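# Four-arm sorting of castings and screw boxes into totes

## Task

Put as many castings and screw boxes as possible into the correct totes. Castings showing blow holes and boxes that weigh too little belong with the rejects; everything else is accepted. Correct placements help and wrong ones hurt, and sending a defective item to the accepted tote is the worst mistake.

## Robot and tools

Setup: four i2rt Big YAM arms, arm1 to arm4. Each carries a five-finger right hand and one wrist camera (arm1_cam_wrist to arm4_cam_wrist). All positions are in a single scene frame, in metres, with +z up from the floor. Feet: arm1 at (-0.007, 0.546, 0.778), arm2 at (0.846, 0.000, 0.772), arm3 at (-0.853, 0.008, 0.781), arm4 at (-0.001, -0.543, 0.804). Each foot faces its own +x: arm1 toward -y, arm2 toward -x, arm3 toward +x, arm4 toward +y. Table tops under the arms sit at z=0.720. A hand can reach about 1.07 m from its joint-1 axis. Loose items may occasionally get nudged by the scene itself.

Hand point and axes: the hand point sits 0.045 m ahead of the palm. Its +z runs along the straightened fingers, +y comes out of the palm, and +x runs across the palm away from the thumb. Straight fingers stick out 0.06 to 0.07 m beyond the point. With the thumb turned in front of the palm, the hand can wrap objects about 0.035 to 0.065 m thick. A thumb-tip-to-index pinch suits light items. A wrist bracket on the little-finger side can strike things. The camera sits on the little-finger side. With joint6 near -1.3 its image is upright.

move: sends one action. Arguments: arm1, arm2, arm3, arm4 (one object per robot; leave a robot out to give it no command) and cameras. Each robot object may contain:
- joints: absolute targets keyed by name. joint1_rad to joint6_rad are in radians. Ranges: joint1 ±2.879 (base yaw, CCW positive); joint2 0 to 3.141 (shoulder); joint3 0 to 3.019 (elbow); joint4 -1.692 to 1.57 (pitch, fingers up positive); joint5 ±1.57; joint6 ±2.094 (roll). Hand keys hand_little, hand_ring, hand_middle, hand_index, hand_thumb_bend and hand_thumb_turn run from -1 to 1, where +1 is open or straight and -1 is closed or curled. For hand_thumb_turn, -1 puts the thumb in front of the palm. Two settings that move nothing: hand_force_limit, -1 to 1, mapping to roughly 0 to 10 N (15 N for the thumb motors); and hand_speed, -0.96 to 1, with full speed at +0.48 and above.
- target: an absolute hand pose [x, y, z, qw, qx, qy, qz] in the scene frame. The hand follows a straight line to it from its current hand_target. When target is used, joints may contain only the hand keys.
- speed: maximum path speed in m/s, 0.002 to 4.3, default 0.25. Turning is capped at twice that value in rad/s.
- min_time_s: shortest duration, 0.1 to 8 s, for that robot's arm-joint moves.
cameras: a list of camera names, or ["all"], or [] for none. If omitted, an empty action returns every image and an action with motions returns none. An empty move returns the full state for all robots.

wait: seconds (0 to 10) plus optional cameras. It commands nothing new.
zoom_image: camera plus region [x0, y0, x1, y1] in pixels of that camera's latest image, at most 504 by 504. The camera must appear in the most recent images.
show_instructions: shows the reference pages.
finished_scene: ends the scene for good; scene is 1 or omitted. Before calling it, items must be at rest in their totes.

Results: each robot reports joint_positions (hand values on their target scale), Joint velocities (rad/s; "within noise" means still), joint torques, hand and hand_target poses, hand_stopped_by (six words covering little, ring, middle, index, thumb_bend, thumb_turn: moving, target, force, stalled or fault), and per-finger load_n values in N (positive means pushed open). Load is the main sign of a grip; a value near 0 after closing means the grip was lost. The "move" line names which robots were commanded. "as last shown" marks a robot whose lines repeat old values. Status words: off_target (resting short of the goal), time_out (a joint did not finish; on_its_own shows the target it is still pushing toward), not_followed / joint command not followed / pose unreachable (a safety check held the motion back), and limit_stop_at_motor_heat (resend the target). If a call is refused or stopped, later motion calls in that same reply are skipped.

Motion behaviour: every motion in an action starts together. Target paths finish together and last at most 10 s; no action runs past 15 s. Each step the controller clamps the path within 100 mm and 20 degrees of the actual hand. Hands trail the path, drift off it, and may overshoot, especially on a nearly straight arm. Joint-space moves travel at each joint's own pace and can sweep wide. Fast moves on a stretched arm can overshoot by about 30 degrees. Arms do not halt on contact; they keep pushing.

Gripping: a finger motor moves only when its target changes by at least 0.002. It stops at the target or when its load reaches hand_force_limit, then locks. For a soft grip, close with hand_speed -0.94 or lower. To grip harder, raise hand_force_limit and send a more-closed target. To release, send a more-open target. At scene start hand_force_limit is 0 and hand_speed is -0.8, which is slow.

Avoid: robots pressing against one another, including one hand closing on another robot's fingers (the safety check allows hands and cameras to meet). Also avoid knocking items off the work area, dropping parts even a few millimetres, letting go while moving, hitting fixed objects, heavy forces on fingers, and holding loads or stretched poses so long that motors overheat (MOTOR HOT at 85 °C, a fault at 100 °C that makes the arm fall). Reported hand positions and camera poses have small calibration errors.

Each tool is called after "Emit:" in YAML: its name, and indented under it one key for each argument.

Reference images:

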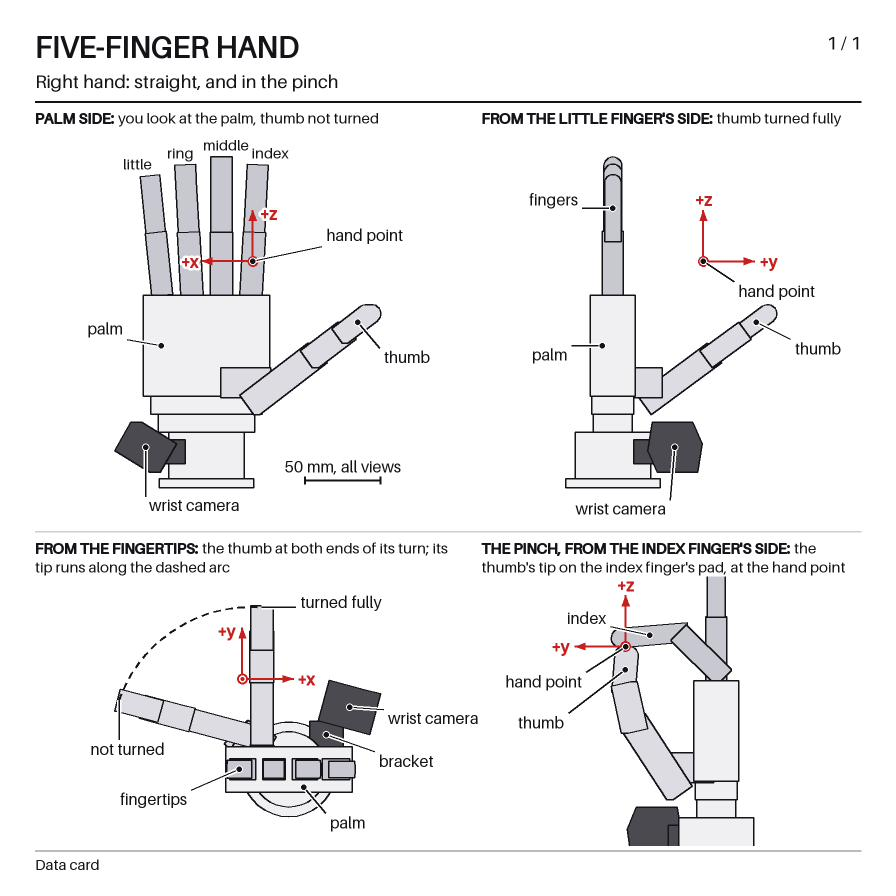

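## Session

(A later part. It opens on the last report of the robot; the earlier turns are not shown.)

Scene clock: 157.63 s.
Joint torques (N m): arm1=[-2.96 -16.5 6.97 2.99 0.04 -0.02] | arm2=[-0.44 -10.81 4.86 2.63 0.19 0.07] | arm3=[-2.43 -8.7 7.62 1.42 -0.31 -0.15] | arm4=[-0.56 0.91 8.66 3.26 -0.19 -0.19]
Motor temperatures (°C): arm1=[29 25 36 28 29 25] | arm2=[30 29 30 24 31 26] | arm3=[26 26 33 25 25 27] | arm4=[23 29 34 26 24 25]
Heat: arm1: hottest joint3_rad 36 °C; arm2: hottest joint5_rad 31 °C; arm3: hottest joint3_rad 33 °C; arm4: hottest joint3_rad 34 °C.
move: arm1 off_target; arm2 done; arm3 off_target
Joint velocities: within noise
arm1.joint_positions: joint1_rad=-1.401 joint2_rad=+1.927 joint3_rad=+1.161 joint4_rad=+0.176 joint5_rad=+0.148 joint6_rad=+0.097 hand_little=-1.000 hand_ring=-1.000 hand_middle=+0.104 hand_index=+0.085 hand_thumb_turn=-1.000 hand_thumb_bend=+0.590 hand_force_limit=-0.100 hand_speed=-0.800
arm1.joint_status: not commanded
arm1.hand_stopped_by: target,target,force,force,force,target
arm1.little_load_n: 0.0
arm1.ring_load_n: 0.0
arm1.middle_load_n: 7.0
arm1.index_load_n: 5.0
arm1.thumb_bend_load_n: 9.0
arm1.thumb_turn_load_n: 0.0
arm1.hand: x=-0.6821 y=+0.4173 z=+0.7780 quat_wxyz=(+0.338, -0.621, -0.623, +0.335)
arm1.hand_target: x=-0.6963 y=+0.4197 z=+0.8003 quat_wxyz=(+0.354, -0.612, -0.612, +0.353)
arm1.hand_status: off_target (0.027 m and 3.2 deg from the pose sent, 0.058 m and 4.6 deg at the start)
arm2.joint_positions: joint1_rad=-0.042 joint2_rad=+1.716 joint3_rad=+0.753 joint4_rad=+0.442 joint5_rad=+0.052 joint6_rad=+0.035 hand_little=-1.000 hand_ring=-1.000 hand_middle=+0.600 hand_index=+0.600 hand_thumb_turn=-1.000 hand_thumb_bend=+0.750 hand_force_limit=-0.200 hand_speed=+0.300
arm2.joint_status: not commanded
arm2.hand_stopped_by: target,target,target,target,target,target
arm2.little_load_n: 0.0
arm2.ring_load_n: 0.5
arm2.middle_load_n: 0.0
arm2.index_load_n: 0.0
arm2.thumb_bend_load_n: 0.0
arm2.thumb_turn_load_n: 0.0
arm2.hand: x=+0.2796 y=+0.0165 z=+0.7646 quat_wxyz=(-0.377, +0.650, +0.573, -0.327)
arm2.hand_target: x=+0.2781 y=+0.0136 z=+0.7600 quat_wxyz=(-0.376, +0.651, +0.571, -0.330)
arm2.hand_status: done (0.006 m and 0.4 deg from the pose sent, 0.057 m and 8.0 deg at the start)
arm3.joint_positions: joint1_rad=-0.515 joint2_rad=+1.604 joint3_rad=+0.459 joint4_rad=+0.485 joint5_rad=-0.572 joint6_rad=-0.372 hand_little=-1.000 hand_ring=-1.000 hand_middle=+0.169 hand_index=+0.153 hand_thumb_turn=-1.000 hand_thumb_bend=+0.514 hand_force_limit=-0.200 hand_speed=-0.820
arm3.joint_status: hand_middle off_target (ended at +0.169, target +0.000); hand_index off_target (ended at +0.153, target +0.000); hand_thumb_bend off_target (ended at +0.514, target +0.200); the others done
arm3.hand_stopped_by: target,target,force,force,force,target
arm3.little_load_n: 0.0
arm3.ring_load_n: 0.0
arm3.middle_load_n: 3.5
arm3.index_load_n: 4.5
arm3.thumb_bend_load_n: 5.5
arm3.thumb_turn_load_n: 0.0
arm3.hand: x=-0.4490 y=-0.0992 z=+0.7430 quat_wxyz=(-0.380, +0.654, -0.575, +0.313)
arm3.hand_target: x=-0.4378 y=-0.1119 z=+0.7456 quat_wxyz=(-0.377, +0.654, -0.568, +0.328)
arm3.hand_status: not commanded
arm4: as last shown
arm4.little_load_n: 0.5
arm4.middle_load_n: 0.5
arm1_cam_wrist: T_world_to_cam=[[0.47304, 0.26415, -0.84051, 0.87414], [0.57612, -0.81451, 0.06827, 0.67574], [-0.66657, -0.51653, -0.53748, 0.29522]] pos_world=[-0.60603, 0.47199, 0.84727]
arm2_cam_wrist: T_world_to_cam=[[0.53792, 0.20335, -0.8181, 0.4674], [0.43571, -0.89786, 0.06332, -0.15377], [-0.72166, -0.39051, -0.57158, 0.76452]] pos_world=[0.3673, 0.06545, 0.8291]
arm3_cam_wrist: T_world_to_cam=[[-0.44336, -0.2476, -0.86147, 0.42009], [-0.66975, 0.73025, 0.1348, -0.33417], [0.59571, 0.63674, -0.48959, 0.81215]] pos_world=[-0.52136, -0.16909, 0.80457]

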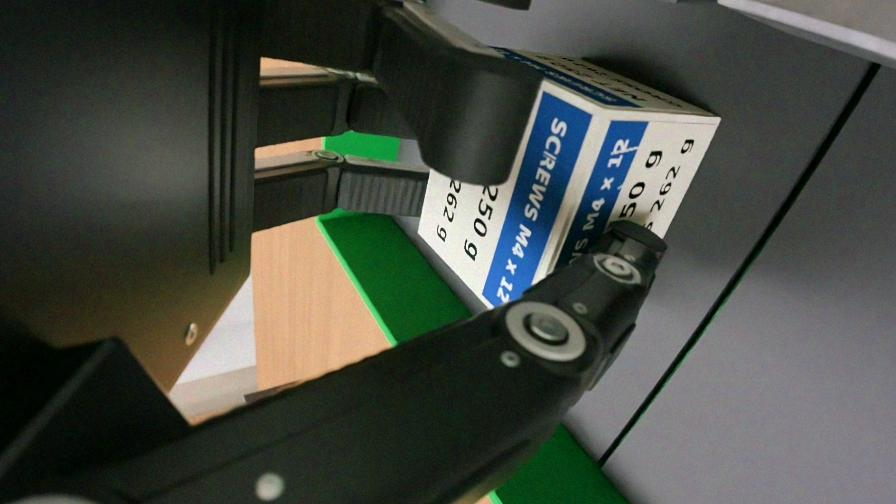

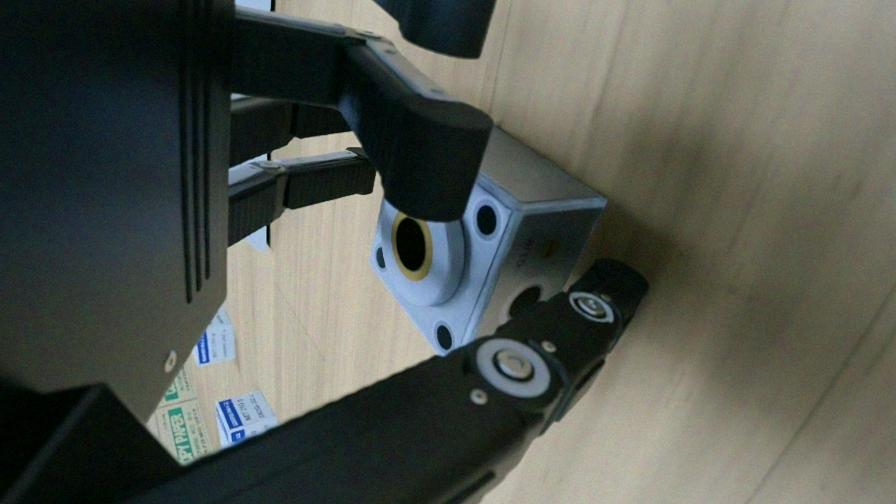

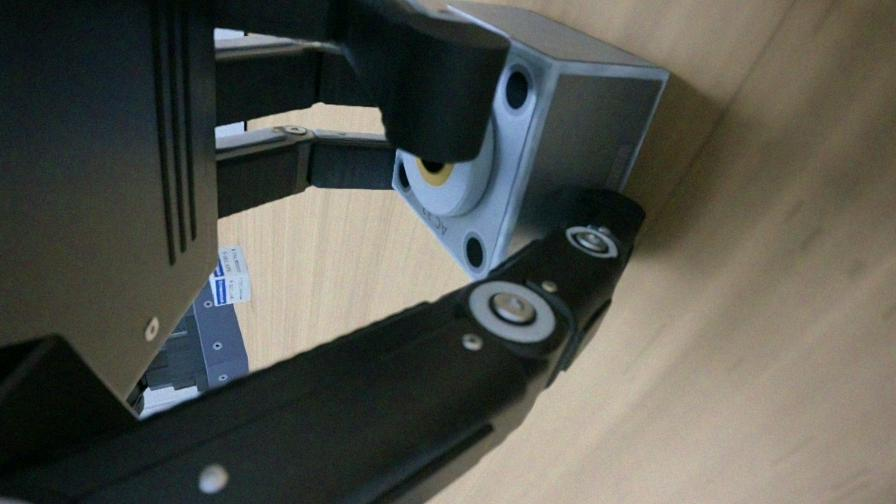

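Emit:
move:
  arm1: {"target":[-0.697,0.4195,0.786,0.3536,-0.6124,-0.6124,0.3536],"speed":0.1}
  arm2: {"joints":{"hand_index":0.0,"hand_middle":0.0,"hand_thumb_bend":0.2,"hand_speed":-0.82,"hand_force_limit":-0.2}}
  arm3: {"target":[-0.45,-0.04,0.92,0.3536,-0.6124,0.6124,-0.3536],"speed":0.25}
  cameras: ["arm1_cam_wrist","arm2_cam_wrist","arm3_cam_wrist"]

Scene clock: 160.37 s.
Joint torques (N m): arm1=[-2.9 -15.33 6.56 2.91 0.04 -0.02] | arm2=[-0.44 -10.93 4.83 2.15 0.16 0.05] | arm3=[-0.67 -6.42 15.42 0.58 -0.22 0.14] | arm4=[-0.67 0.97 8.68 3.3 -0.19 -0.21]
Motor temperatures (°C): arm1=[29 25 36 28 29 25] | arm2=[30 29 30 24 31 26] | arm3=[26 26 33 25 25 27] | arm4=[23 29 35 26 24 25]
Heat: arm1: hottest joint3_rad 36 °C; arm2: hottest joint5_rad 31 °C; arm3: hottest joint3_rad 33 °C; arm4: hottest joint3_rad 35 °C.
move: arm1 off_target; arm2 off_target; arm3 off_target
Joint velocities: within noise
arm1.joint_positions: joint1_rad=-1.401 joint2_rad=+1.937 joint3_rad=+1.160 joint4_rad=+0.210 joint5_rad=+0.148 joint6_rad=+0.097 hand_little=-1.000 hand_ring=-1.000 hand_middle=+0.104 hand_index=+0.085 hand_thumb_turn=-1.000 hand_thumb_bend=+0.590 hand_force_limit=-0.100 hand_speed=-0.800
arm1.joint_status: not commanded
arm1.hand_stopped_by: target,target,force,force,force,target
arm1.little_load_n: 0.5
arm1.ring_load_n: 0.0
arm1.middle_load_n: 7.0
arm1.index_load_n: 5.0
arm1.thumb_bend_load_n: 8.5
arm1.thumb_turn_load_n: 0.0
arm1.hand: x=-0.6872 y=+0.4163 z=+0.7779 quat_wxyz=(+0.343, -0.617, -0.619, +0.343)
arm1.hand_target: x=-0.6968 y=+0.4196 z=+0.7863 quat_wxyz=(+0.354, -0.612, -0.612, +0.353)
arm1.hand_status: off_target (0.013 m and 1.9 deg from the pose sent, 0.017 m and 3.2 deg at the start)
arm2.joint_positions: joint1_rad=-0.042 joint2_rad=+1.717 joint3_rad=+0.753 joint4_rad=+0.453 joint5_rad=+0.052 joint6_rad=+0.038 hand_little=-1.000 hand_ring=-1.000 hand_middle=+0.169 hand_index=+0.153 hand_thumb_turn=-1.000 hand_thumb_bend=+0.523 hand_force_limit=-0.200 hand_speed=-0.820
arm2.joint_status: hand_middle off_target (ended at +0.169, target +0.000); hand_index off_target (ended at +0.153, target +0.000); hand_thumb_bend off_target (ended at +0.523, target +0.200); the others done
arm2.hand_stopped_by: target,target,force,force,force,target
arm2.little_load_n: 0.0
arm2.ring_load_n: 0.0
arm2.middle_load_n: 5.0
arm2.index_load_n: 7.0
arm2.thumb_bend_load_n: 7.5
arm2.thumb_turn_load_n: 0.0
arm2.hand: x=+0.2777 y=+0.0165 z=+0.7662 quat_wxyz=(-0.380, +0.649, +0.570, -0.331)
arm2.hand_target: x=+0.2781 y=+0.0136 z=+0.7601 quat_wxyz=(-0.376, +0.651, +0.571, -0.330)
arm2.hand_status: not commanded
arm3.joint_positions: joint1_rad=-0.280 joint2_rad=+0.971 joint3_rad=+0.484 joint4_rad=-0.123 joint5_rad=-0.243 joint6_rad=-0.163 hand_little=-1.000 hand_ring=-1.000 hand_middle=+0.169 hand_index=+0.153 hand_thumb_turn=-1.000 hand_thumb_bend=+0.515 hand_force_limit=-0.200 hand_speed=-0.820
arm3.joint_status: not commanded
arm3.hand_stopped_by: target,target,force,force,force,target
arm3.little_load_n: 0.0
arm3.ring_load_n: 0.0
arm3.middle_load_n: 3.5
arm3.index_load_n: 4.0
arm3.thumb_bend_load_n: 6.5
arm3.thumb_turn_load_n: 0.0
arm3.hand: x=-0.4741 y=-0.0370 z=+0.8829 quat_wxyz=(-0.336, +0.623, -0.625, +0.330)
arm3.hand_target: x=-0.4522 y=-0.0395 z=+0.9203 quat_wxyz=(-0.354, +0.612, -0.612, +0.354)
arm3.hand_status: off_target (0.044 m and 3.9 deg from the pose sent, 0.187 m and 8.5 deg at the start)
arm4.joint_positions: joint1_rad=-1.292 joint2_rad=+0.256 joint3_rad=+0.447 joint4_rad=-0.027 joint5_rad=+0.004 joint6_rad=-1.291 hand_little=+1.000 hand_ring=+1.000 hand_middle=+1.000 hand_index=+1.000 hand_thumb_turn=+1.000 hand_thumb_bend=+1.000 hand_force_limit=-0.100 hand_speed=+0.200
arm4.joint_status: not commanded
arm4.hand_stopped_by: target,target,target,target,target,target
arm4.little_load_n: 0.0
arm4.ring_load_n: 0.0
arm4.middle_load_n: 0.0
arm4.index_load_n: 0.0
arm4.thumb_bend_load_n: -0.5
arm4.thumb_turn_load_n: 0.0
arm4.hand: x=+0.3216 y=-0.5020 z=+1.1655 quat_wxyz=(-0.207, +0.648, +0.000, +0.733)
arm4.hand_target: x=+0.3204 y=-0.5045 z=+1.1765 quat_wxyz=(-0.205, +0.635, +0.002, +0.745)
arm4.hand_status: not commanded
arm1_cam_wrist: T_world_to_cam=[[0.45329, 0.26067, -0.8524, 0.87369], [0.57792, -0.814, 0.0584, 0.68661], [-0.67863, -0.51909, -0.51963, 0.27016]] pos_world=[-0.6095, 0.4714, 0.84502]
arm2_cam_wrist: T_world_to_cam=[[0.5302, 0.20168, -0.82354, 0.47604], [0.43514, -0.89835, 0.06014, -0.15042], [-0.7277, -0.39024, -0.56406, 0.76001]] pos_world=[0.36611, 0.06545, 0.82978]
arm3_cam_wrist: T_world_to_cam=[[-0.51564, -0.1976, -0.83371, 0.48794], [-0.55224, 0.82062, 0.14706, -0.36704], [0.65509, 0.53623, -0.53227, 0.91817]] pos_world=[-0.55258, -0.09473, 0.94948]

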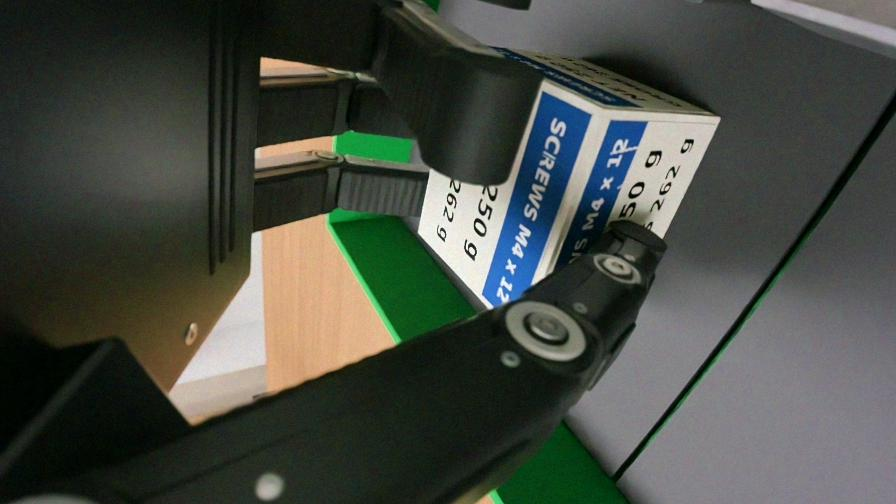

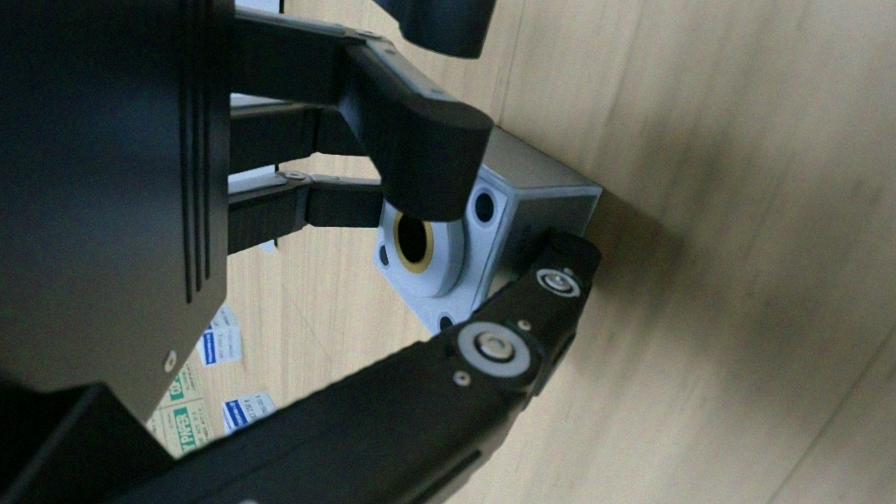

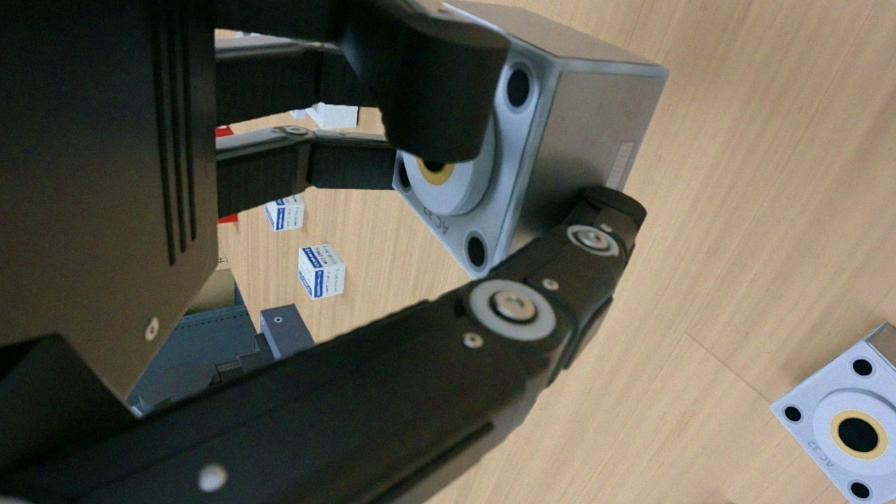

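Emit:
move:
  arm1: {"target":[-0.697,0.4195,0.770,0.3536,-0.6124,-0.6124,0.3536],"speed":0.1}
  arm2: {"target":[0.48,-0.42,1.075,0.570,0.570,-0.418,0.4183],"speed":0.7}
  cameras: ["arm4_cam_wrist","arm1_cam_wrist"]

Emit:
zoom_image:
  camera: "arm4_cam_wrist"
  region: [320, 260, 480, 420]

Scene clock: 163.97 s.
Joint torques (N m): arm1=[-2.96 -14.1 6.06 2.73 0.04 -0.01] | arm2=[-0.03 -9.93 10.19 1.88 0.01 -0.26] | arm3=[-1.26 -6.71 15.46 0.66 -0.23 0.08] | arm4=[-0.67 0.85 8.68 3.3 -0.19 -0.2]
Motor temperatures (°C): arm1=[29 26 36 28 29 25] | arm2=[30 29 30 24 30 26] | arm3=[26 26 33 25 25 27] | arm4=[23 29 35 26 24 25]
Heat: arm1: hottest joint3_rad 36 °C; arm2: hottest joint1_rad 30 °C; arm3: hottest joint3_rad 33 °C; arm4: hottest joint3_rad 35 °C.
move: arm1 done; arm2 off_target
Joint velocities: within noise
arm1.joint_positions: joint1_rad=-1.401 joint2_rad=+1.950 joint3_rad=+1.160 joint4_rad=+0.252 joint5_rad=+0.148 joint6_rad=+0.097 hand_little=-1.000 hand_ring=-1.000 hand_middle=+0.104 hand_index=+0.085 hand_thumb_turn=-1.000 hand_thumb_bend=+0.590 hand_force_limit=-0.100 hand_speed=-0.800
arm1.joint_status: not commanded
arm1.hand_stopped_by: target,target,force,force,force,target
arm1.little_load_n: 0.0
arm1.ring_load_n: 0.0
arm1.middle_load_n: 7.0
arm1.index_load_n: 5.0
arm1.thumb_bend_load_n: 8.5
arm1.thumb_turn_load_n: 0.0
arm1.hand: x=-0.6933 y=+0.4152 z=+0.7774 quat_wxyz=(+0.350, -0.613, -0.613, +0.354)
arm1.hand_target: x=-0.6968 y=+0.4195 z=+0.7701 quat_wxyz=(+0.353, -0.612, -0.612, +0.354)
arm1.hand_status: done (0.009 m and 0.4 deg from the pose sent, 0.013 m and 1.9 deg at the start)
arm2.joint_positions: joint1_rad=+0.659 joint2_rad=+1.270 joint3_rad=+0.665 joint4_rad=+0.550 joint5_rad=-0.928 joint6_rad=-1.847 hand_little=-1.000 hand_ring=-1.000 hand_middle=+0.169 hand_index=+0.153 hand_thumb_turn=-1.000 hand_thumb_bend=+0.523 hand_force_limit=-0.200 hand_speed=-0.820
arm2.joint_status: not commanded
arm2.hand_stopped_by: target,target,force,force,force,target
arm2.little_load_n: 0.5
arm2.ring_load_n: 0.0
arm2.middle_load_n: 3.5
arm2.index_load_n: 7.5
arm2.thumb_bend_load_n: 8.0
arm2.thumb_turn_load_n: 0.0
arm2.hand: x=+0.4849 y=-0.4101 z=+1.0339 quat_wxyz=(-0.543, -0.564, +0.452, -0.429)
arm2.hand_target: x=+0.4817 y=-0.4183 z=+1.0750 quat_wxyz=(-0.571, -0.570, +0.418, -0.418)
arm2.hand_status: off_target (0.043 m and 5.1 deg from the pose sent, 0.572 m and 154.2 deg at the start)
arm3, arm4: as last shown
arm3.thumb_bend_load_n: 6.0
arm4.thumb_bend_load_n: 0.0
pictures: arm1_cam_wrist, arm4_cam_wrist
arm1_cam_wrist: T_world_to_cam=[[0.42905, 0.25635, -0.86614, 0.87204], [0.57946, -0.81369, 0.04622, 0.69966], [-0.69292, -0.52172, -0.49766, 0.23929]] pos_world=[-0.61376, 0.4706, 0.84206]
arm4_cam_wrist: T_world_to_cam=[[0.28197, -0.95929, -0.01585, -0.5504], [-0.35834, -0.08998, -0.92924, 1.15589], [0.88999, 0.2677, -0.36912, 0.39105]] pos_world=[0.22136, -0.52868, 1.20973]

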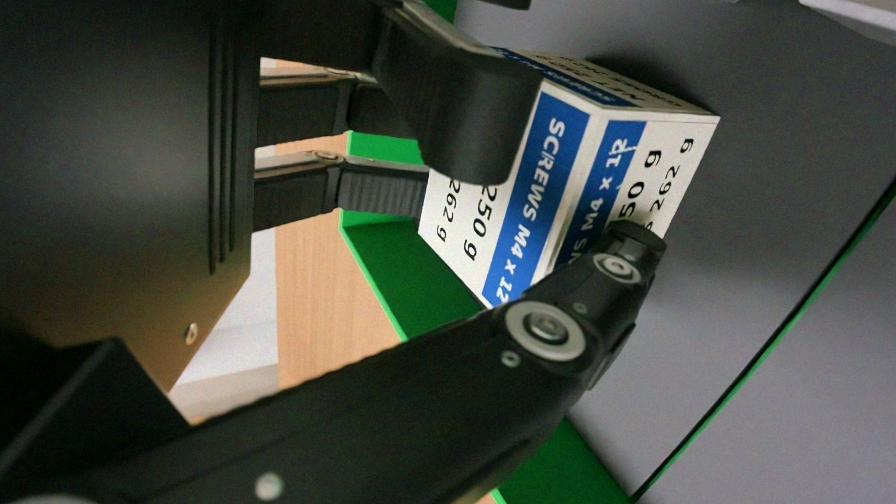

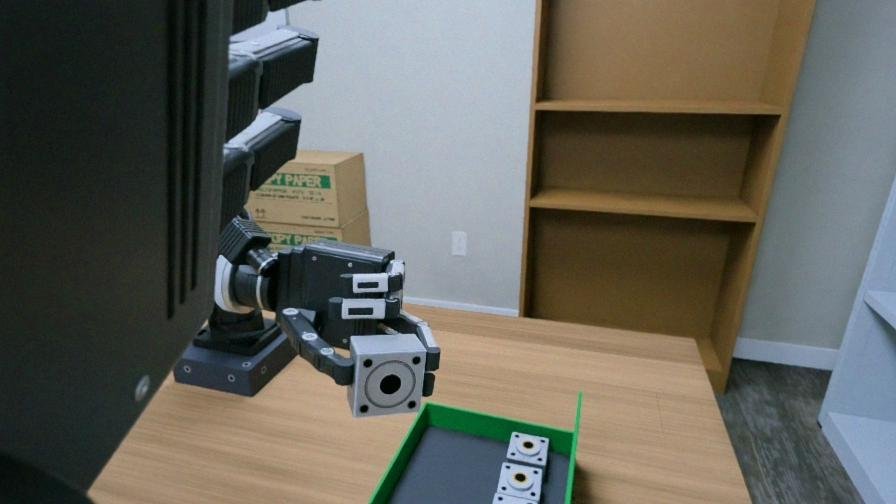

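Scaled by 3.150 from the camera's image (finer frame: 1280x720).

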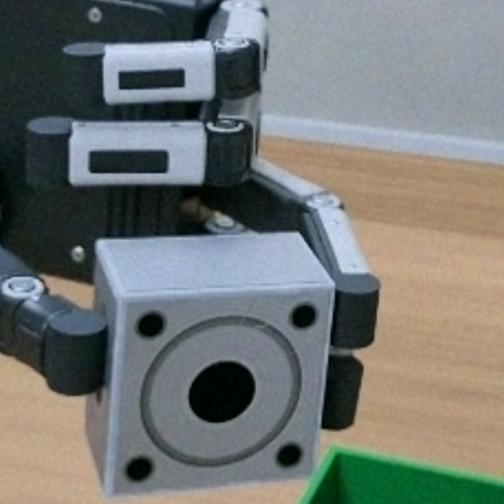

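Emit:
move:
  arm1: {"joints":{"hand_index":0.38,"hand_middle":0.4,"hand_thumb_bend":0.85,"hand_speed":-0.4}}
  arm2: {"target":[0.556,-0.517,0.82,0,0,-0.866,0.5],"speed":0.6}
  cameras: ["arm1_cam_wrist","arm2_cam_wrist"]

Scene clock: 166.87 s.
Joint torques (N m): arm1=[-2.96 -14.86 6.02 2.55 0.04 -0.01] | arm2=[-0.32 -13.74 8.72 1.76 -0.45 0.13] | arm3=[-1.26 -6.12 15.42 0.5 -0.2 0.16] | arm4=[-0.62 0.79 8.69 3.3 -0.19 -0.2]
Motor temperatures (°C): arm1=[29 26 36 28 29 25] | arm2=[30 29 30 24 30 26] | arm3=[26 26 33 25 25 27] | arm4=[23 29 35 26 24 25]
Heat: arm1: hottest joint3_rad 36 °C; arm2: hottest joint1_rad 30 °C; arm3: hottest joint3_rad 33 °C; arm4: hottest joint3_rad 35 °C.
move: arm1 done; arm2 off_target
Joint velocities: within noise
arm1.joint_positions: joint1_rad=-1.401 joint2_rad=+1.959 joint3_rad=+1.160 joint4_rad=+0.256 joint5_rad=+0.148 joint6_rad=+0.097 hand_little=-1.000 hand_ring=-1.000 hand_middle=+0.400 hand_index=+0.380 hand_thumb_turn=-1.000 hand_thumb_bend=+0.850 hand_force_limit=-0.100 hand_speed=-0.400
arm1.joint_status: all done
arm1.hand_stopped_by: target,target,target,target,target,target
arm1.little_load_n: 0.0
arm1.ring_load_n: 0.0
arm1.middle_load_n: 0.0
arm1.index_load_n: 0.0
arm1.thumb_bend_load_n: 0.5
arm1.thumb_turn_load_n: 0.0
arm1.hand: x=-0.6927 y=+0.4154 z=+0.7718 quat_wxyz=(+0.349, -0.614, -0.614, +0.352)
arm1.hand_target: x=-0.6967 y=+0.4196 z=+0.7700 quat_wxyz=(+0.353, -0.613, -0.612, +0.353)
arm1.hand_status: not commanded
arm2.joint_positions: joint1_rad=+0.889 joint2_rad=+1.718 joint3_rad=+0.966 joint4_rad=+0.069 joint5_rad=-0.592 joint6_rad=-0.412 hand_little=-1.000 hand_ring=-1.000 hand_middle=+0.169 hand_index=+0.153 hand_thumb_turn=-1.000 hand_thumb_bend=+0.523 hand_force_limit=-0.200 hand_speed=-0.820
arm2.joint_status: not commanded
arm2.hand_stopped_by: target,target,force,force,force,target
arm2.little_load_n: 0.0
arm2.ring_load_n: 0.0
arm2.middle_load_n: 5.0
arm2.index_load_n: 6.0
arm2.thumb_bend_load_n: 8.0
arm2.thumb_turn_load_n: 0.0
arm2.hand: x=+0.5655 y=-0.4993 z=+0.7994 quat_wxyz=(+0.008, +0.005, +0.875, -0.483)
arm2.hand_target: x=+0.5565 y=-0.5161 z=+0.8205 quat_wxyz=(+0.000, +0.000, +0.866, -0.500)
arm2.hand_status: off_target (0.029 m and 2.4 deg from the pose sent, 0.249 m and 105.5 deg at the start)
arm3, arm4: as last shown
arm3.thumb_bend_load_n: 6.5
arm1_cam_wrist: T_world_to_cam=[[0.43363, 0.25712, -0.86363, 0.86787], [0.57918, -0.81375, 0.04854, 0.69778], [-0.6903, -0.52125, -0.50178, 0.24178]] pos_world=[-0.61357, 0.4707, 0.83697]
arm2_cam_wrist: T_world_to_cam=[[-0.2515, 0.53709, -0.80516, 1.04973], [0.83196, 0.54506, 0.10371, -0.27955], [0.49456, -0.64378, -0.58392, -0.01503]] pos_world=[0.50402, -0.4211, 0.86542]

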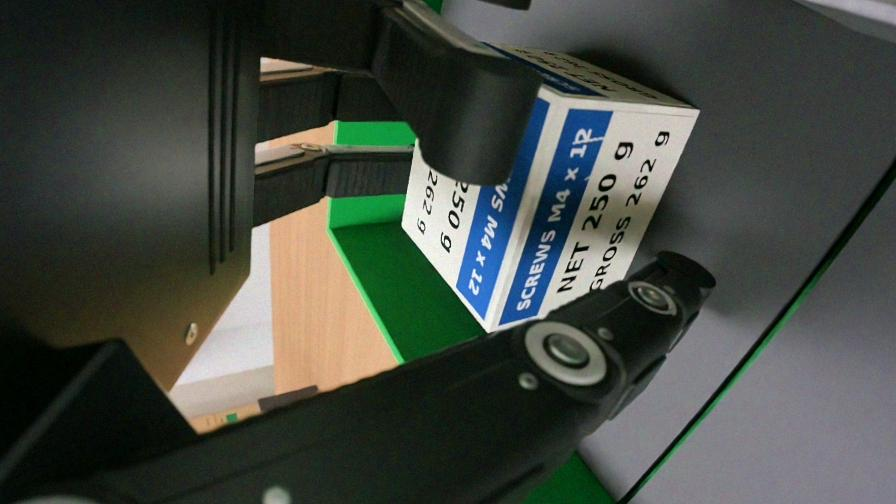

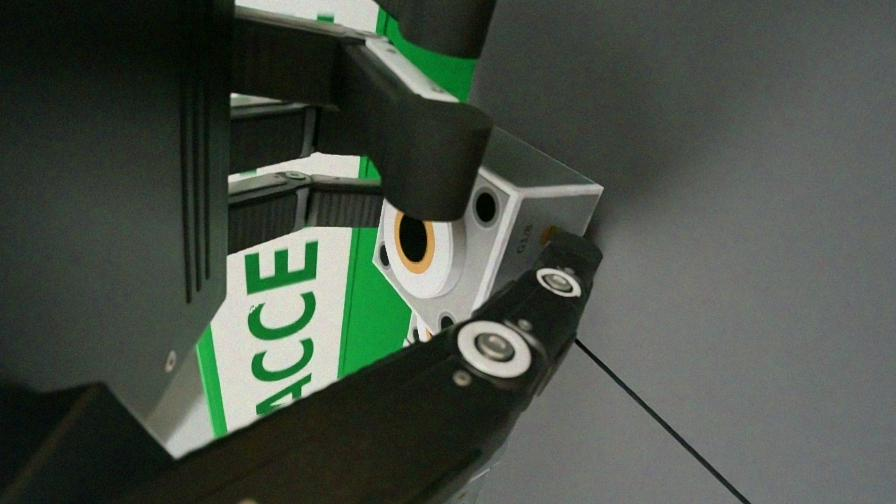

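Emit:
move:
  arm1: {"target":[-0.690,0.417,0.90,0.3536,-0.6124,-0.6124,0.3536],"speed":0.25}
  arm2: {"target":[0.556,-0.517,0.773,0,0,-0.866,0.5],"speed":0.1}
  cameras: ["arm1_cam_wrist","arm2_cam_wrist"]

Scene clock: 168.37 s.
Joint torques (N m): arm1=[-2.61 -14.45 9.29 1.72 0.19 0.01] | arm2=[-0.26 -12.16 6.32 2.54 -0.15 0.04] | arm3=[-1.03 -6.65 15.5 0.68 -0.18 0.15] | arm4=[-0.62 0.91 8.66 3.28 -0.19 -0.2]
Motor temperatures (°C): arm1=[29 26 36 28 29 25] | arm2=[30 29 30 24 30 26] | arm3=[26 26 33 25 25 27] | arm4=[23 29 35 26 24 25]
Heat: arm1: hottest joint3_rad 36 °C; arm2: hottest joint1_rad 30 °C; arm3: hottest joint3_rad 33 °C; arm4: hottest joint3_rad 35 °C.
move: arm1 off_target; arm2 done
Joint velocities: within noise
arm1.joint_positions: joint1_rad=-1.401 joint2_rad=+1.747 joint3_rad=+1.210 joint4_rad=-0.026 joint5_rad=+0.149 joint6_rad=+0.096 hand_little=-1.000 hand_ring=-1.000 hand_middle=+0.400 hand_index=+0.380 hand_thumb_turn=-1.000 hand_thumb_bend=+0.850 hand_force_limit=-0.100 hand_speed=-0.400
arm1.joint_status: not commanded
arm1.hand_stopped_by: target,target,target,target,target,target
arm1.little_load_n: 0.0
arm1.ring_load_n: 0.0
arm1.middle_load_n: 0.0
arm1.index_load_n: 0.0
arm1.thumb_bend_load_n: 0.0
arm1.thumb_turn_load_n: 0.0
arm1.hand: x=-0.6778 y=+0.4179 z=+0.8826 quat_wxyz=(+0.345, -0.617, -0.618, +0.344)
arm1.hand_target: x=-0.6894 y=+0.4172 z=+0.9001 quat_wxyz=(+0.354, -0.612, -0.612, +0.354)
arm1.hand_status: off_target (0.021 m and 1.7 deg from the pose sent, 0.128 m and 0.6 deg at the start)
arm2.joint_positions: joint1_rad=+0.889 joint2_rad=+1.789 joint3_rad=+0.966 joint4_rad=+0.177 joint5_rad=-0.598 joint6_rad=-0.404 hand_little=-1.000 hand_ring=-1.000 hand_middle=+0.169 hand_index=+0.153 hand_thumb_turn=-1.000 hand_thumb_bend=+0.524 hand_force_limit=-0.200 hand_speed=-0.820
arm2.joint_status: not commanded
arm2.hand_stopped_by: target,target,force,force,force,target
arm2.little_load_n: 0.0
arm2.ring_load_n: 0.0
arm2.middle_load_n: 3.0
arm2.index_load_n: 6.5
arm2.thumb_bend_load_n: 9.0
arm2.thumb_turn_load_n: 0.0
arm2.hand: x=+0.5584 y=-0.5097 z=+0.7766 quat_wxyz=(+0.002, +0.001, +0.868, -0.497)
arm2.hand_target: x=+0.5560 y=-0.5168 z=+0.7731 quat_wxyz=(+0.000, +0.000, +0.866, -0.500)
arm2.hand_status: done (0.008 m and 0.5 deg from the pose sent, 0.033 m and 2.4 deg at the start)
arm3, arm4: as last shown
arm1_cam_wrist: T_world_to_cam=[[0.45053, 0.2606, -0.85388, 0.95779], [0.57725, -0.81465, 0.05595, 0.67826], [-0.68103, -0.51811, -0.51745, 0.32781]] pos_world=[-0.59979, 0.47279, 0.94951]
arm2_cam_wrist: T_world_to_cam=[[-0.26309, 0.51215, -0.81761, 1.03858], [0.83297, 0.54817, 0.07533, -0.24256], [0.48677, -0.66122, -0.57083, -0.04631]] pos_world=[0.49783, -0.42957, 0.84099]

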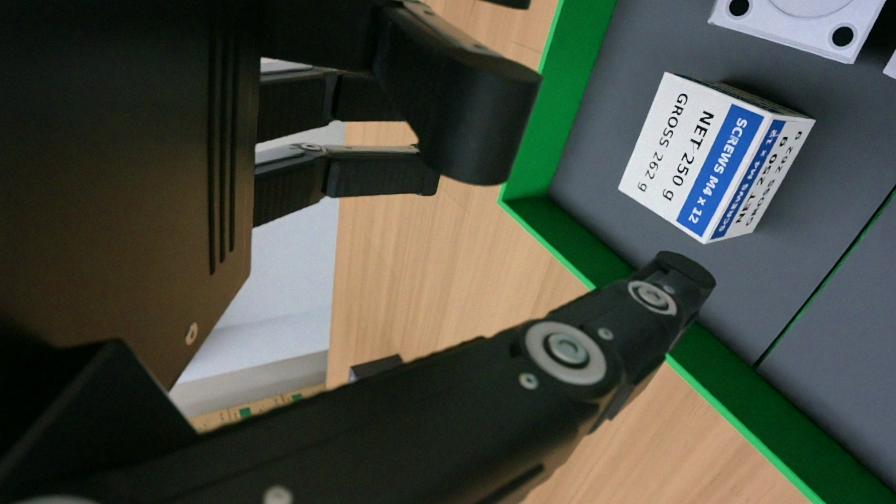

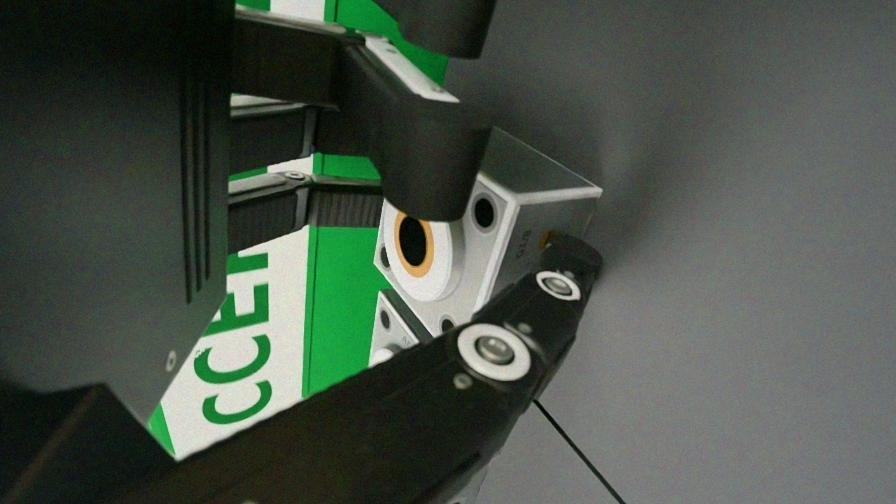

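Emit:
move:
  arm1: {"joints":{"joint1_rad":-1.3,"joint2_rad":0.25,"joint3_rad":0.45,"joint4_rad":0,"joint5_rad":0,"joint6_rad":-1.3,"hand_little":1,"hand_ring":1,"hand_middle":1,"hand_index":1,"hand_thumb_turn":1,"hand_thumb_bend":1,"hand_speed":0.2},"min_time_s":2.2}
  arm2: {"joints":{"hand_index":0.36,"hand_middle":0.36,"hand_thumb_bend":0.78,"hand_speed":-0.4}}
  cameras: ["arm1_cam_wrist","arm2_cam_wrist"]

Scene clock: 171.53 s.
Joint torques (N m): arm1=[-1.85 2.32 8.27 2.69 -0.07 -0.07] | arm2=[-0.38 -12.45 6.32 2.36 -0.19 0.04] | arm3=[-1.26 -6.07 15.5 0.72 -0.19 0.1] | arm4=[-0.67 0.85 8.68 3.28 -0.19 -0.2]
Motor temperatures (°C): arm1=[28 26 36 28 29 25] | arm2=[30 29 30 24 30 26] | arm3=[26 26 33 25 25 27] | arm4=[23 29 35 26 24 25]
Heat: arm1: hottest joint3_rad 36 °C; arm2: hottest joint1_rad 30 °C; arm3: hottest joint3_rad 33 °C; arm4: hottest joint3_rad 35 °C.
move: arm1 done; arm2 done
Joint velocities: within noise
arm1.joint_positions: joint1_rad=-1.308 joint2_rad=+0.251 joint3_rad=+0.445 joint4_rad=-0.017 joint5_rad=+0.002 joint6_rad=-1.289 hand_little=+1.000 hand_ring=+1.000 hand_middle=+1.000 hand_index=+1.000 hand_thumb_turn=+1.000 hand_thumb_bend=+1.000 hand_force_limit=-0.100 hand_speed=+0.200
arm1.joint_status: all done
arm1.hand_stopped_by: target,target,target,target,target,target
arm1.little_load_n: 0.0
arm1.ring_load_n: 0.0
arm1.middle_load_n: 0.0
arm1.index_load_n: 0.0
arm1.thumb_bend_load_n: 0.5
arm1.thumb_turn_load_n: 0.0
arm1.hand: x=-0.3272 y=+0.5071 z=+1.1443 quat_wxyz=(+0.739, -0.002, -0.641, +0.208)
arm1.hand_target: x=-0.3262 y=+0.5049 z=+1.1531 quat_wxyz=(+0.746, +0.005, -0.632, +0.209)
arm1.hand_status: not commanded
arm2.joint_positions: joint1_rad=+0.889 joint2_rad=+1.792 joint3_rad=+0.966 joint4_rad=+0.181 joint5_rad=-0.597 joint6_rad=-0.403 hand_little=-1.000 hand_ring=-1.000 hand_middle=+0.360 hand_index=+0.360 hand_thumb_turn=-1.000 hand_thumb_bend=+0.780 hand_force_limit=-0.200 hand_speed=-0.400
arm2.joint_status: all done
arm2.hand_stopped_by: target,target,target,target,target,target
arm2.little_load_n: 0.0
arm2.ring_load_n: 0.0
arm2.middle_load_n: -1.5
arm2.index_load_n: 0.0
arm2.thumb_bend_load_n: -0.5
arm2.thumb_turn_load_n: 0.0
arm2.hand: x=+0.5580 y=-0.5100 z=+0.7752 quat_wxyz=(+0.001, +0.001, +0.868, -0.497)
arm2.hand_target: x=+0.5561 y=-0.5168 z=+0.7731 quat_wxyz=(+0.000, +0.000, +0.866, -0.500)
arm2.hand_status: not commanded
arm3, arm4: as last shown
arm1_cam_wrist: T_world_to_cam=[[-0.33172, 0.94337, -0.00325, -0.57548], [0.34192, 0.11702, -0.93242, 1.11548], [-0.87923, -0.31041, -0.36137, 0.3995]] pos_world=[-0.22104, 0.53637, 1.18259]
arm2_cam_wrist: T_world_to_cam=[[-0.26318, 0.51213, -0.81759, 1.03748], [0.83341, 0.54758, 0.07473, -0.24206], [0.48597, -0.66173, -0.57093, -0.04683]] pos_world=[0.49753, -0.42977, 0.83959]

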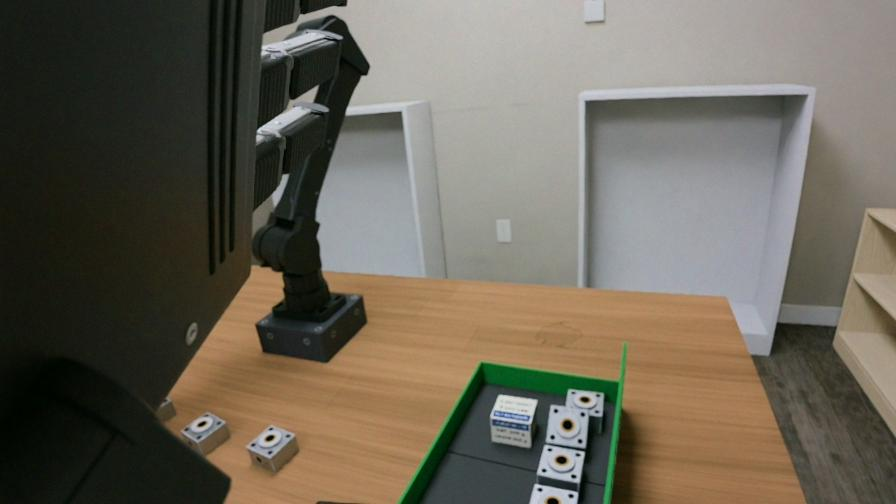

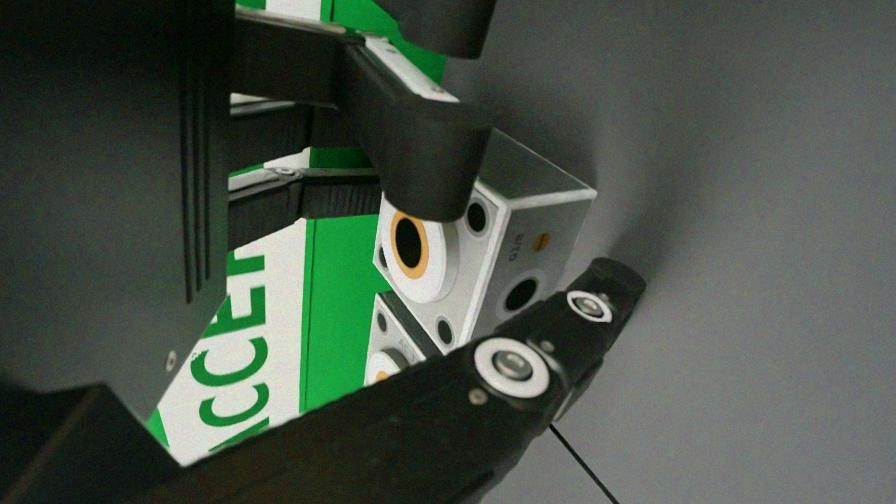

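Emit:
move:
  arm3: {"target":[-0.48,0.42,1.075,0.4183,-0.418,-0.570,-0.570],"speed":0.7}
  arm2: {"target":[0.556,-0.50,0.90,0,0,-0.866,0.5],"speed":0.3}
  cameras: ["arm1_cam_wrist","arm2_cam_wrist"]

Emit:
zoom_image:
  camera: "arm1_cam_wrist"
  region: [340, 220, 500, 380]

Scene clock: 174.97 s.
Joint torques (N m): arm1=[-1.85 2.32 8.27 2.67 -0.07 -0.06] | arm2=[-1.44 -13.57 9.36 1.4 -0.39 -0.11] | arm3=[-0.85 -10.87 14.82 0.79 -0.17 -0.22] | arm4=[-0.67 0.91 8.65 3.3 -0.19 -0.2]
Motor temperatures (°C): arm1=[28 26 36 28 28 25] | arm2=[30 29 30 24 30 26] | arm3=[26 26 34 25 24 27] | arm4=[23 29 35 26 24 25]
Heat: arm1: hottest joint3_rad 36 °C; arm2: hottest joint1_rad 30 °C; arm3: hottest joint3_rad 34 °C; arm4: hottest joint3_rad 35 °C.
move: arm2 off_target; arm3 off_target
Joint velocities: within noise
arm1, arm4: as last shown
arm1.joint_positions: joint1_rad=-1.308 joint2_rad=+0.251 joint3_rad=+0.445 joint4_rad=-0.017 joint5_rad=+0.002 joint6_rad=-1.290 hand_little=+1.000 hand_ring=+1.000 hand_middle=+1.000 hand_index=+1.000 hand_thumb_turn=+1.000 hand_thumb_bend=+1.000 hand_force_limit=-0.100 hand_speed=+0.200
arm1.thumb_bend_load_n: 0.0
arm1.hand: x=-0.3272 y=+0.5072 z=+1.1444 quat_wxyz=(+0.739, -0.002, -0.641, +0.208)
arm2.joint_positions: joint1_rad=+0.880 joint2_rad=+1.570 joint3_rad=+1.023 joint4_rad=-0.141 joint5_rad=-0.611 joint6_rad=-0.407 hand_little=-1.000 hand_ring=-1.000 hand_middle=+0.360 hand_index=+0.360 hand_thumb_turn=-1.000 hand_thumb_bend=+0.780 hand_force_limit=-0.200 hand_speed=-0.400
arm2.joint_status: not commanded
arm2.hand_stopped_by: target,target,target,target,target,target
arm2.little_load_n: 0.0
arm2.ring_load_n: 0.0
arm2.middle_load_n: 0.0
arm2.index_load_n: 0.0
arm2.thumb_bend_load_n: 0.0
arm2.thumb_turn_load_n: 0.0
arm2.hand: x=+0.5702 y=-0.4915 z=+0.8765 quat_wxyz=(+0.016, +0.008, +0.874, -0.485)
arm2.hand_target: x=+0.5564 y=-0.4993 z=+0.9003 quat_wxyz=(+0.000, +0.000, +0.866, -0.500)
arm2.hand_status: off_target (0.029 m and 2.8 deg from the pose sent, 0.125 m and 0.5 deg at the start)
arm3.joint_positions: joint1_rad=+0.623 joint2_rad=+1.305 joint3_rad=+0.638 joint4_rad=+0.574 joint5_rad=-0.949 joint6_rad=-1.859 hand_little=-1.000 hand_ring=-1.000 hand_middle=+0.169 hand_index=+0.153 hand_thumb_turn=-1.000 hand_thumb_bend=+0.515 hand_force_limit=-0.200 hand_speed=-0.820
arm3.joint_status: not commanded
arm3.hand_stopped_by: target,target,force,force,force,target
arm3.little_load_n: 0.0
arm3.ring_load_n: 0.0
arm3.middle_load_n: 3.0
arm3.index_load_n: 4.5
arm3.thumb_bend_load_n: 6.0
arm3.thumb_turn_load_n: 0.5
arm3.hand: x=-0.4895 y=+0.4063 z=+1.0256 quat_wxyz=(-0.431, +0.458, +0.561, +0.538)
arm3.hand_target: x=-0.4829 y=+0.4174 z=+1.0750 quat_wxyz=(-0.419, +0.418, +0.570, +0.571)
arm3.hand_status: off_target (0.052 m and 6.1 deg from the pose sent, 0.496 m and 153.1 deg at the start)
arm4.ring_load_n: -0.5
arm1_cam_wrist: T_world_to_cam=[[-0.33163, 0.94341, -0.00287, -0.57592], [0.34181, 0.11731, -0.93242, 1.1153], [-0.87931, -0.3102, -0.36137, 0.39936]] pos_world=[-0.22104, 0.53637, 1.18259]
arm2_cam_wrist: T_world_to_cam=[[-0.23888, 0.5334, -0.81143, 1.10521], [0.82844, 0.54788, 0.11627, -0.3033], [0.50659, -0.64445, -0.57276, 0.01575]] pos_world=[0.5073, -0.4132, 0.94109]

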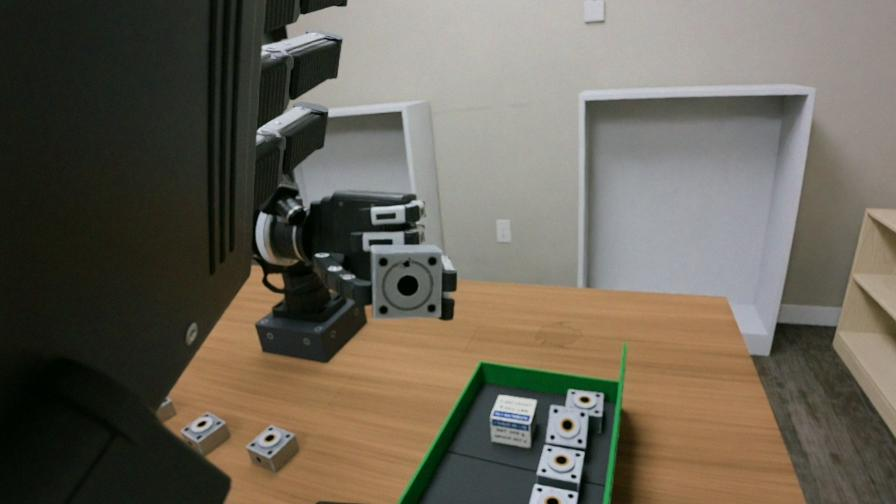

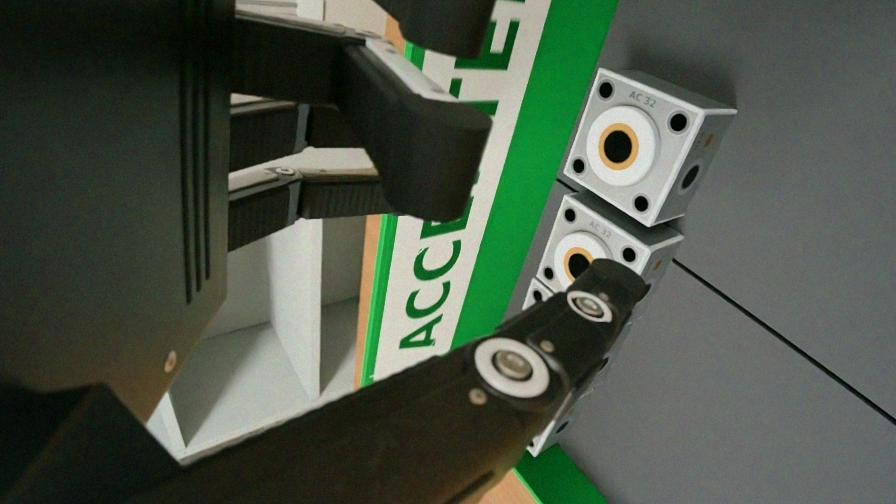

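Scaled by 3.150 from the camera's image (finer frame: 1280x720).

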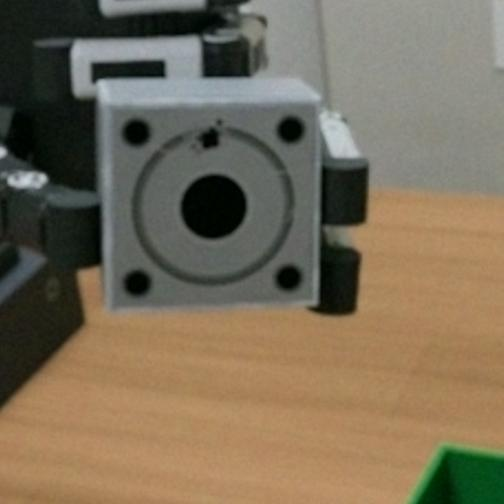

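Emit:
move:
  arm3: {"target":[-0.56,-0.05,0.92,0.25,-0.433,0.75,-0.433],"speed":0.7}
  arm2: {"target":[0.25,0.135,0.84,0.3536,-0.6124,-0.6124,0.3536],"speed":0.6,"joints":{"hand_index":0.6,"hand_middle":0.6,"hand_thumb_bend":0.75,"hand_speed":0.3}}
  arm1: {"joints":{"hand_ring":-1,"hand_little":-1,"hand_thumb_turn":-1,"hand_index":0.65,"hand_middle":0.65,"hand_thumb_bend":0.85,"hand_speed":0.3}}
  cameras: ["arm2_cam_wrist"]

Scene clock: 178.70 s.
Joint torques (N m): arm1=[-1.9 2.32 8.27 2.66 -0.04 -0.08] | arm2=[-0.62 -12.16 8.77 2.47 -0.02 0.07] | arm3=[-2.55 -0.21 16.51 0.8 0.08 0.13] | arm4=[-0.67 0.91 8.65 3.28 -0.19 -0.2]
Motor temperatures (°C): arm1=[28 26 35 28 28 25] | arm2=[30 29 30 24 30 26] | arm3=[26 26 34 25 24 27] | arm4=[23 29 35 26 24 25]
Heat: arm1: hottest joint3_rad 35 °C; arm2: hottest joint1_rad 30 °C; arm3: hottest joint3_rad 34 °C; arm4: hottest joint3_rad 35 °C.
move: arm1 done; arm2 off_target; arm3 off_target
Joint velocities: within noise
arm1.joint_positions: joint1_rad=-1.308 joint2_rad=+0.251 joint3_rad=+0.445 joint4_rad=-0.016 joint5_rad=+0.001 joint6_rad=-1.290 hand_little=-1.000 hand_ring=-1.000 hand_middle=+0.650 hand_index=+0.650 hand_thumb_turn=-1.000 hand_thumb_bend=+0.850 hand_force_limit=-0.100 hand_speed=+0.300
arm1.joint_status: all done
arm1.hand_stopped_by: target,target,target,target,target,target
arm1.little_load_n: 0.0
arm1.ring_load_n: 0.0
arm1.middle_load_n: 0.0
arm1.index_load_n: 0.0
arm1.thumb_bend_load_n: 0.0
arm1.thumb_turn_load_n: 0.5
arm1.hand: x=-0.3272 y=+0.5070 z=+1.1445 quat_wxyz=(+0.739, -0.001, -0.641, +0.208)
arm1.hand_target: x=-0.3262 y=+0.5050 z=+1.1531 quat_wxyz=(+0.746, +0.005, -0.632, +0.209)
arm1.hand_status: not commanded
arm2.joint_positions: joint1_rad=-0.327 joint2_rad=+1.661 joint3_rad=+0.945 joint4_rad=+0.130 joint5_rad=-0.311 joint6_rad=-0.179 hand_little=-1.000 hand_ring=-1.000 hand_middle=+0.600 hand_index=+0.600 hand_thumb_turn=-1.000 hand_thumb_bend=+0.750 hand_force_limit=-0.200 hand_speed=+0.300
arm2.joint_status: all done
arm2.hand_stopped_by: target,target,target,target,target,target
arm2.little_load_n: 0.0
arm2.ring_load_n: 0.0
arm2.middle_load_n: 0.0
arm2.index_load_n: 0.0
arm2.thumb_bend_load_n: 0.0
arm2.thumb_turn_load_n: 0.0
arm2.hand: x=+0.2685 y=+0.1294 z=+0.8261 quat_wxyz=(-0.339, +0.619, +0.619, -0.345)
arm2.hand_target: x=+0.2510 y=+0.1347 z=+0.8404 quat_wxyz=(-0.353, +0.612, +0.612, -0.354)
arm2.hand_status: off_target (0.024 m and 2.2 deg from the pose sent, 0.705 m and 90.2 deg at the start)
arm3.joint_positions: joint1_rad=-0.065 joint2_rad=+0.468 joint3_rad=+0.312 joint4_rad=-0.467 joint5_rad=+0.379 joint6_rad=+0.211 hand_little=-1.000 hand_ring=-1.000 hand_middle=+0.169 hand_index=+0.153 hand_thumb_turn=-1.000 hand_thumb_bend=+0.515 hand_force_limit=-0.200 hand_speed=-0.820
arm3.joint_status: not commanded
arm3.hand_stopped_by: target,target,force,force,force,target
arm3.little_load_n: 0.0
arm3.ring_load_n: 0.0
arm3.middle_load_n: 3.5
arm3.index_load_n: 4.5
arm3.thumb_bend_load_n: 6.5
arm3.thumb_turn_load_n: 0.0
arm3.hand: x=-0.5759 y=-0.0467 z=+0.8832 quat_wxyz=(-0.228, +0.454, -0.753, +0.419)
arm3.hand_target: x=-0.5612 y=-0.0499 z=+0.9194 quat_wxyz=(-0.250, +0.433, -0.750, +0.433)
arm3.hand_status: off_target (0.040 m and 3.8 deg from the pose sent, 0.474 m and 166.4 deg at the start; pose on its path clipped on 11 of 102 steps)
arm4: as last shown
arm4.ring_load_n: 0.0
arm2_cam_wrist: T_world_to_cam=[[0.5357, 0.26238, -0.80261, 0.48079], [0.5493, -0.83018, 0.09523, -0.11704], [-0.64133, -0.49189, -0.58885, 0.84164]] pos_world=[0.3465, 0.19068, 0.89263]

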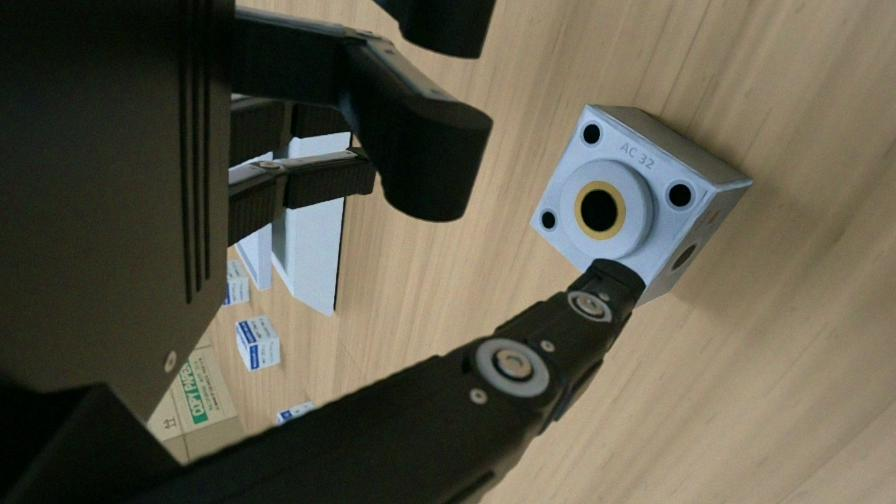

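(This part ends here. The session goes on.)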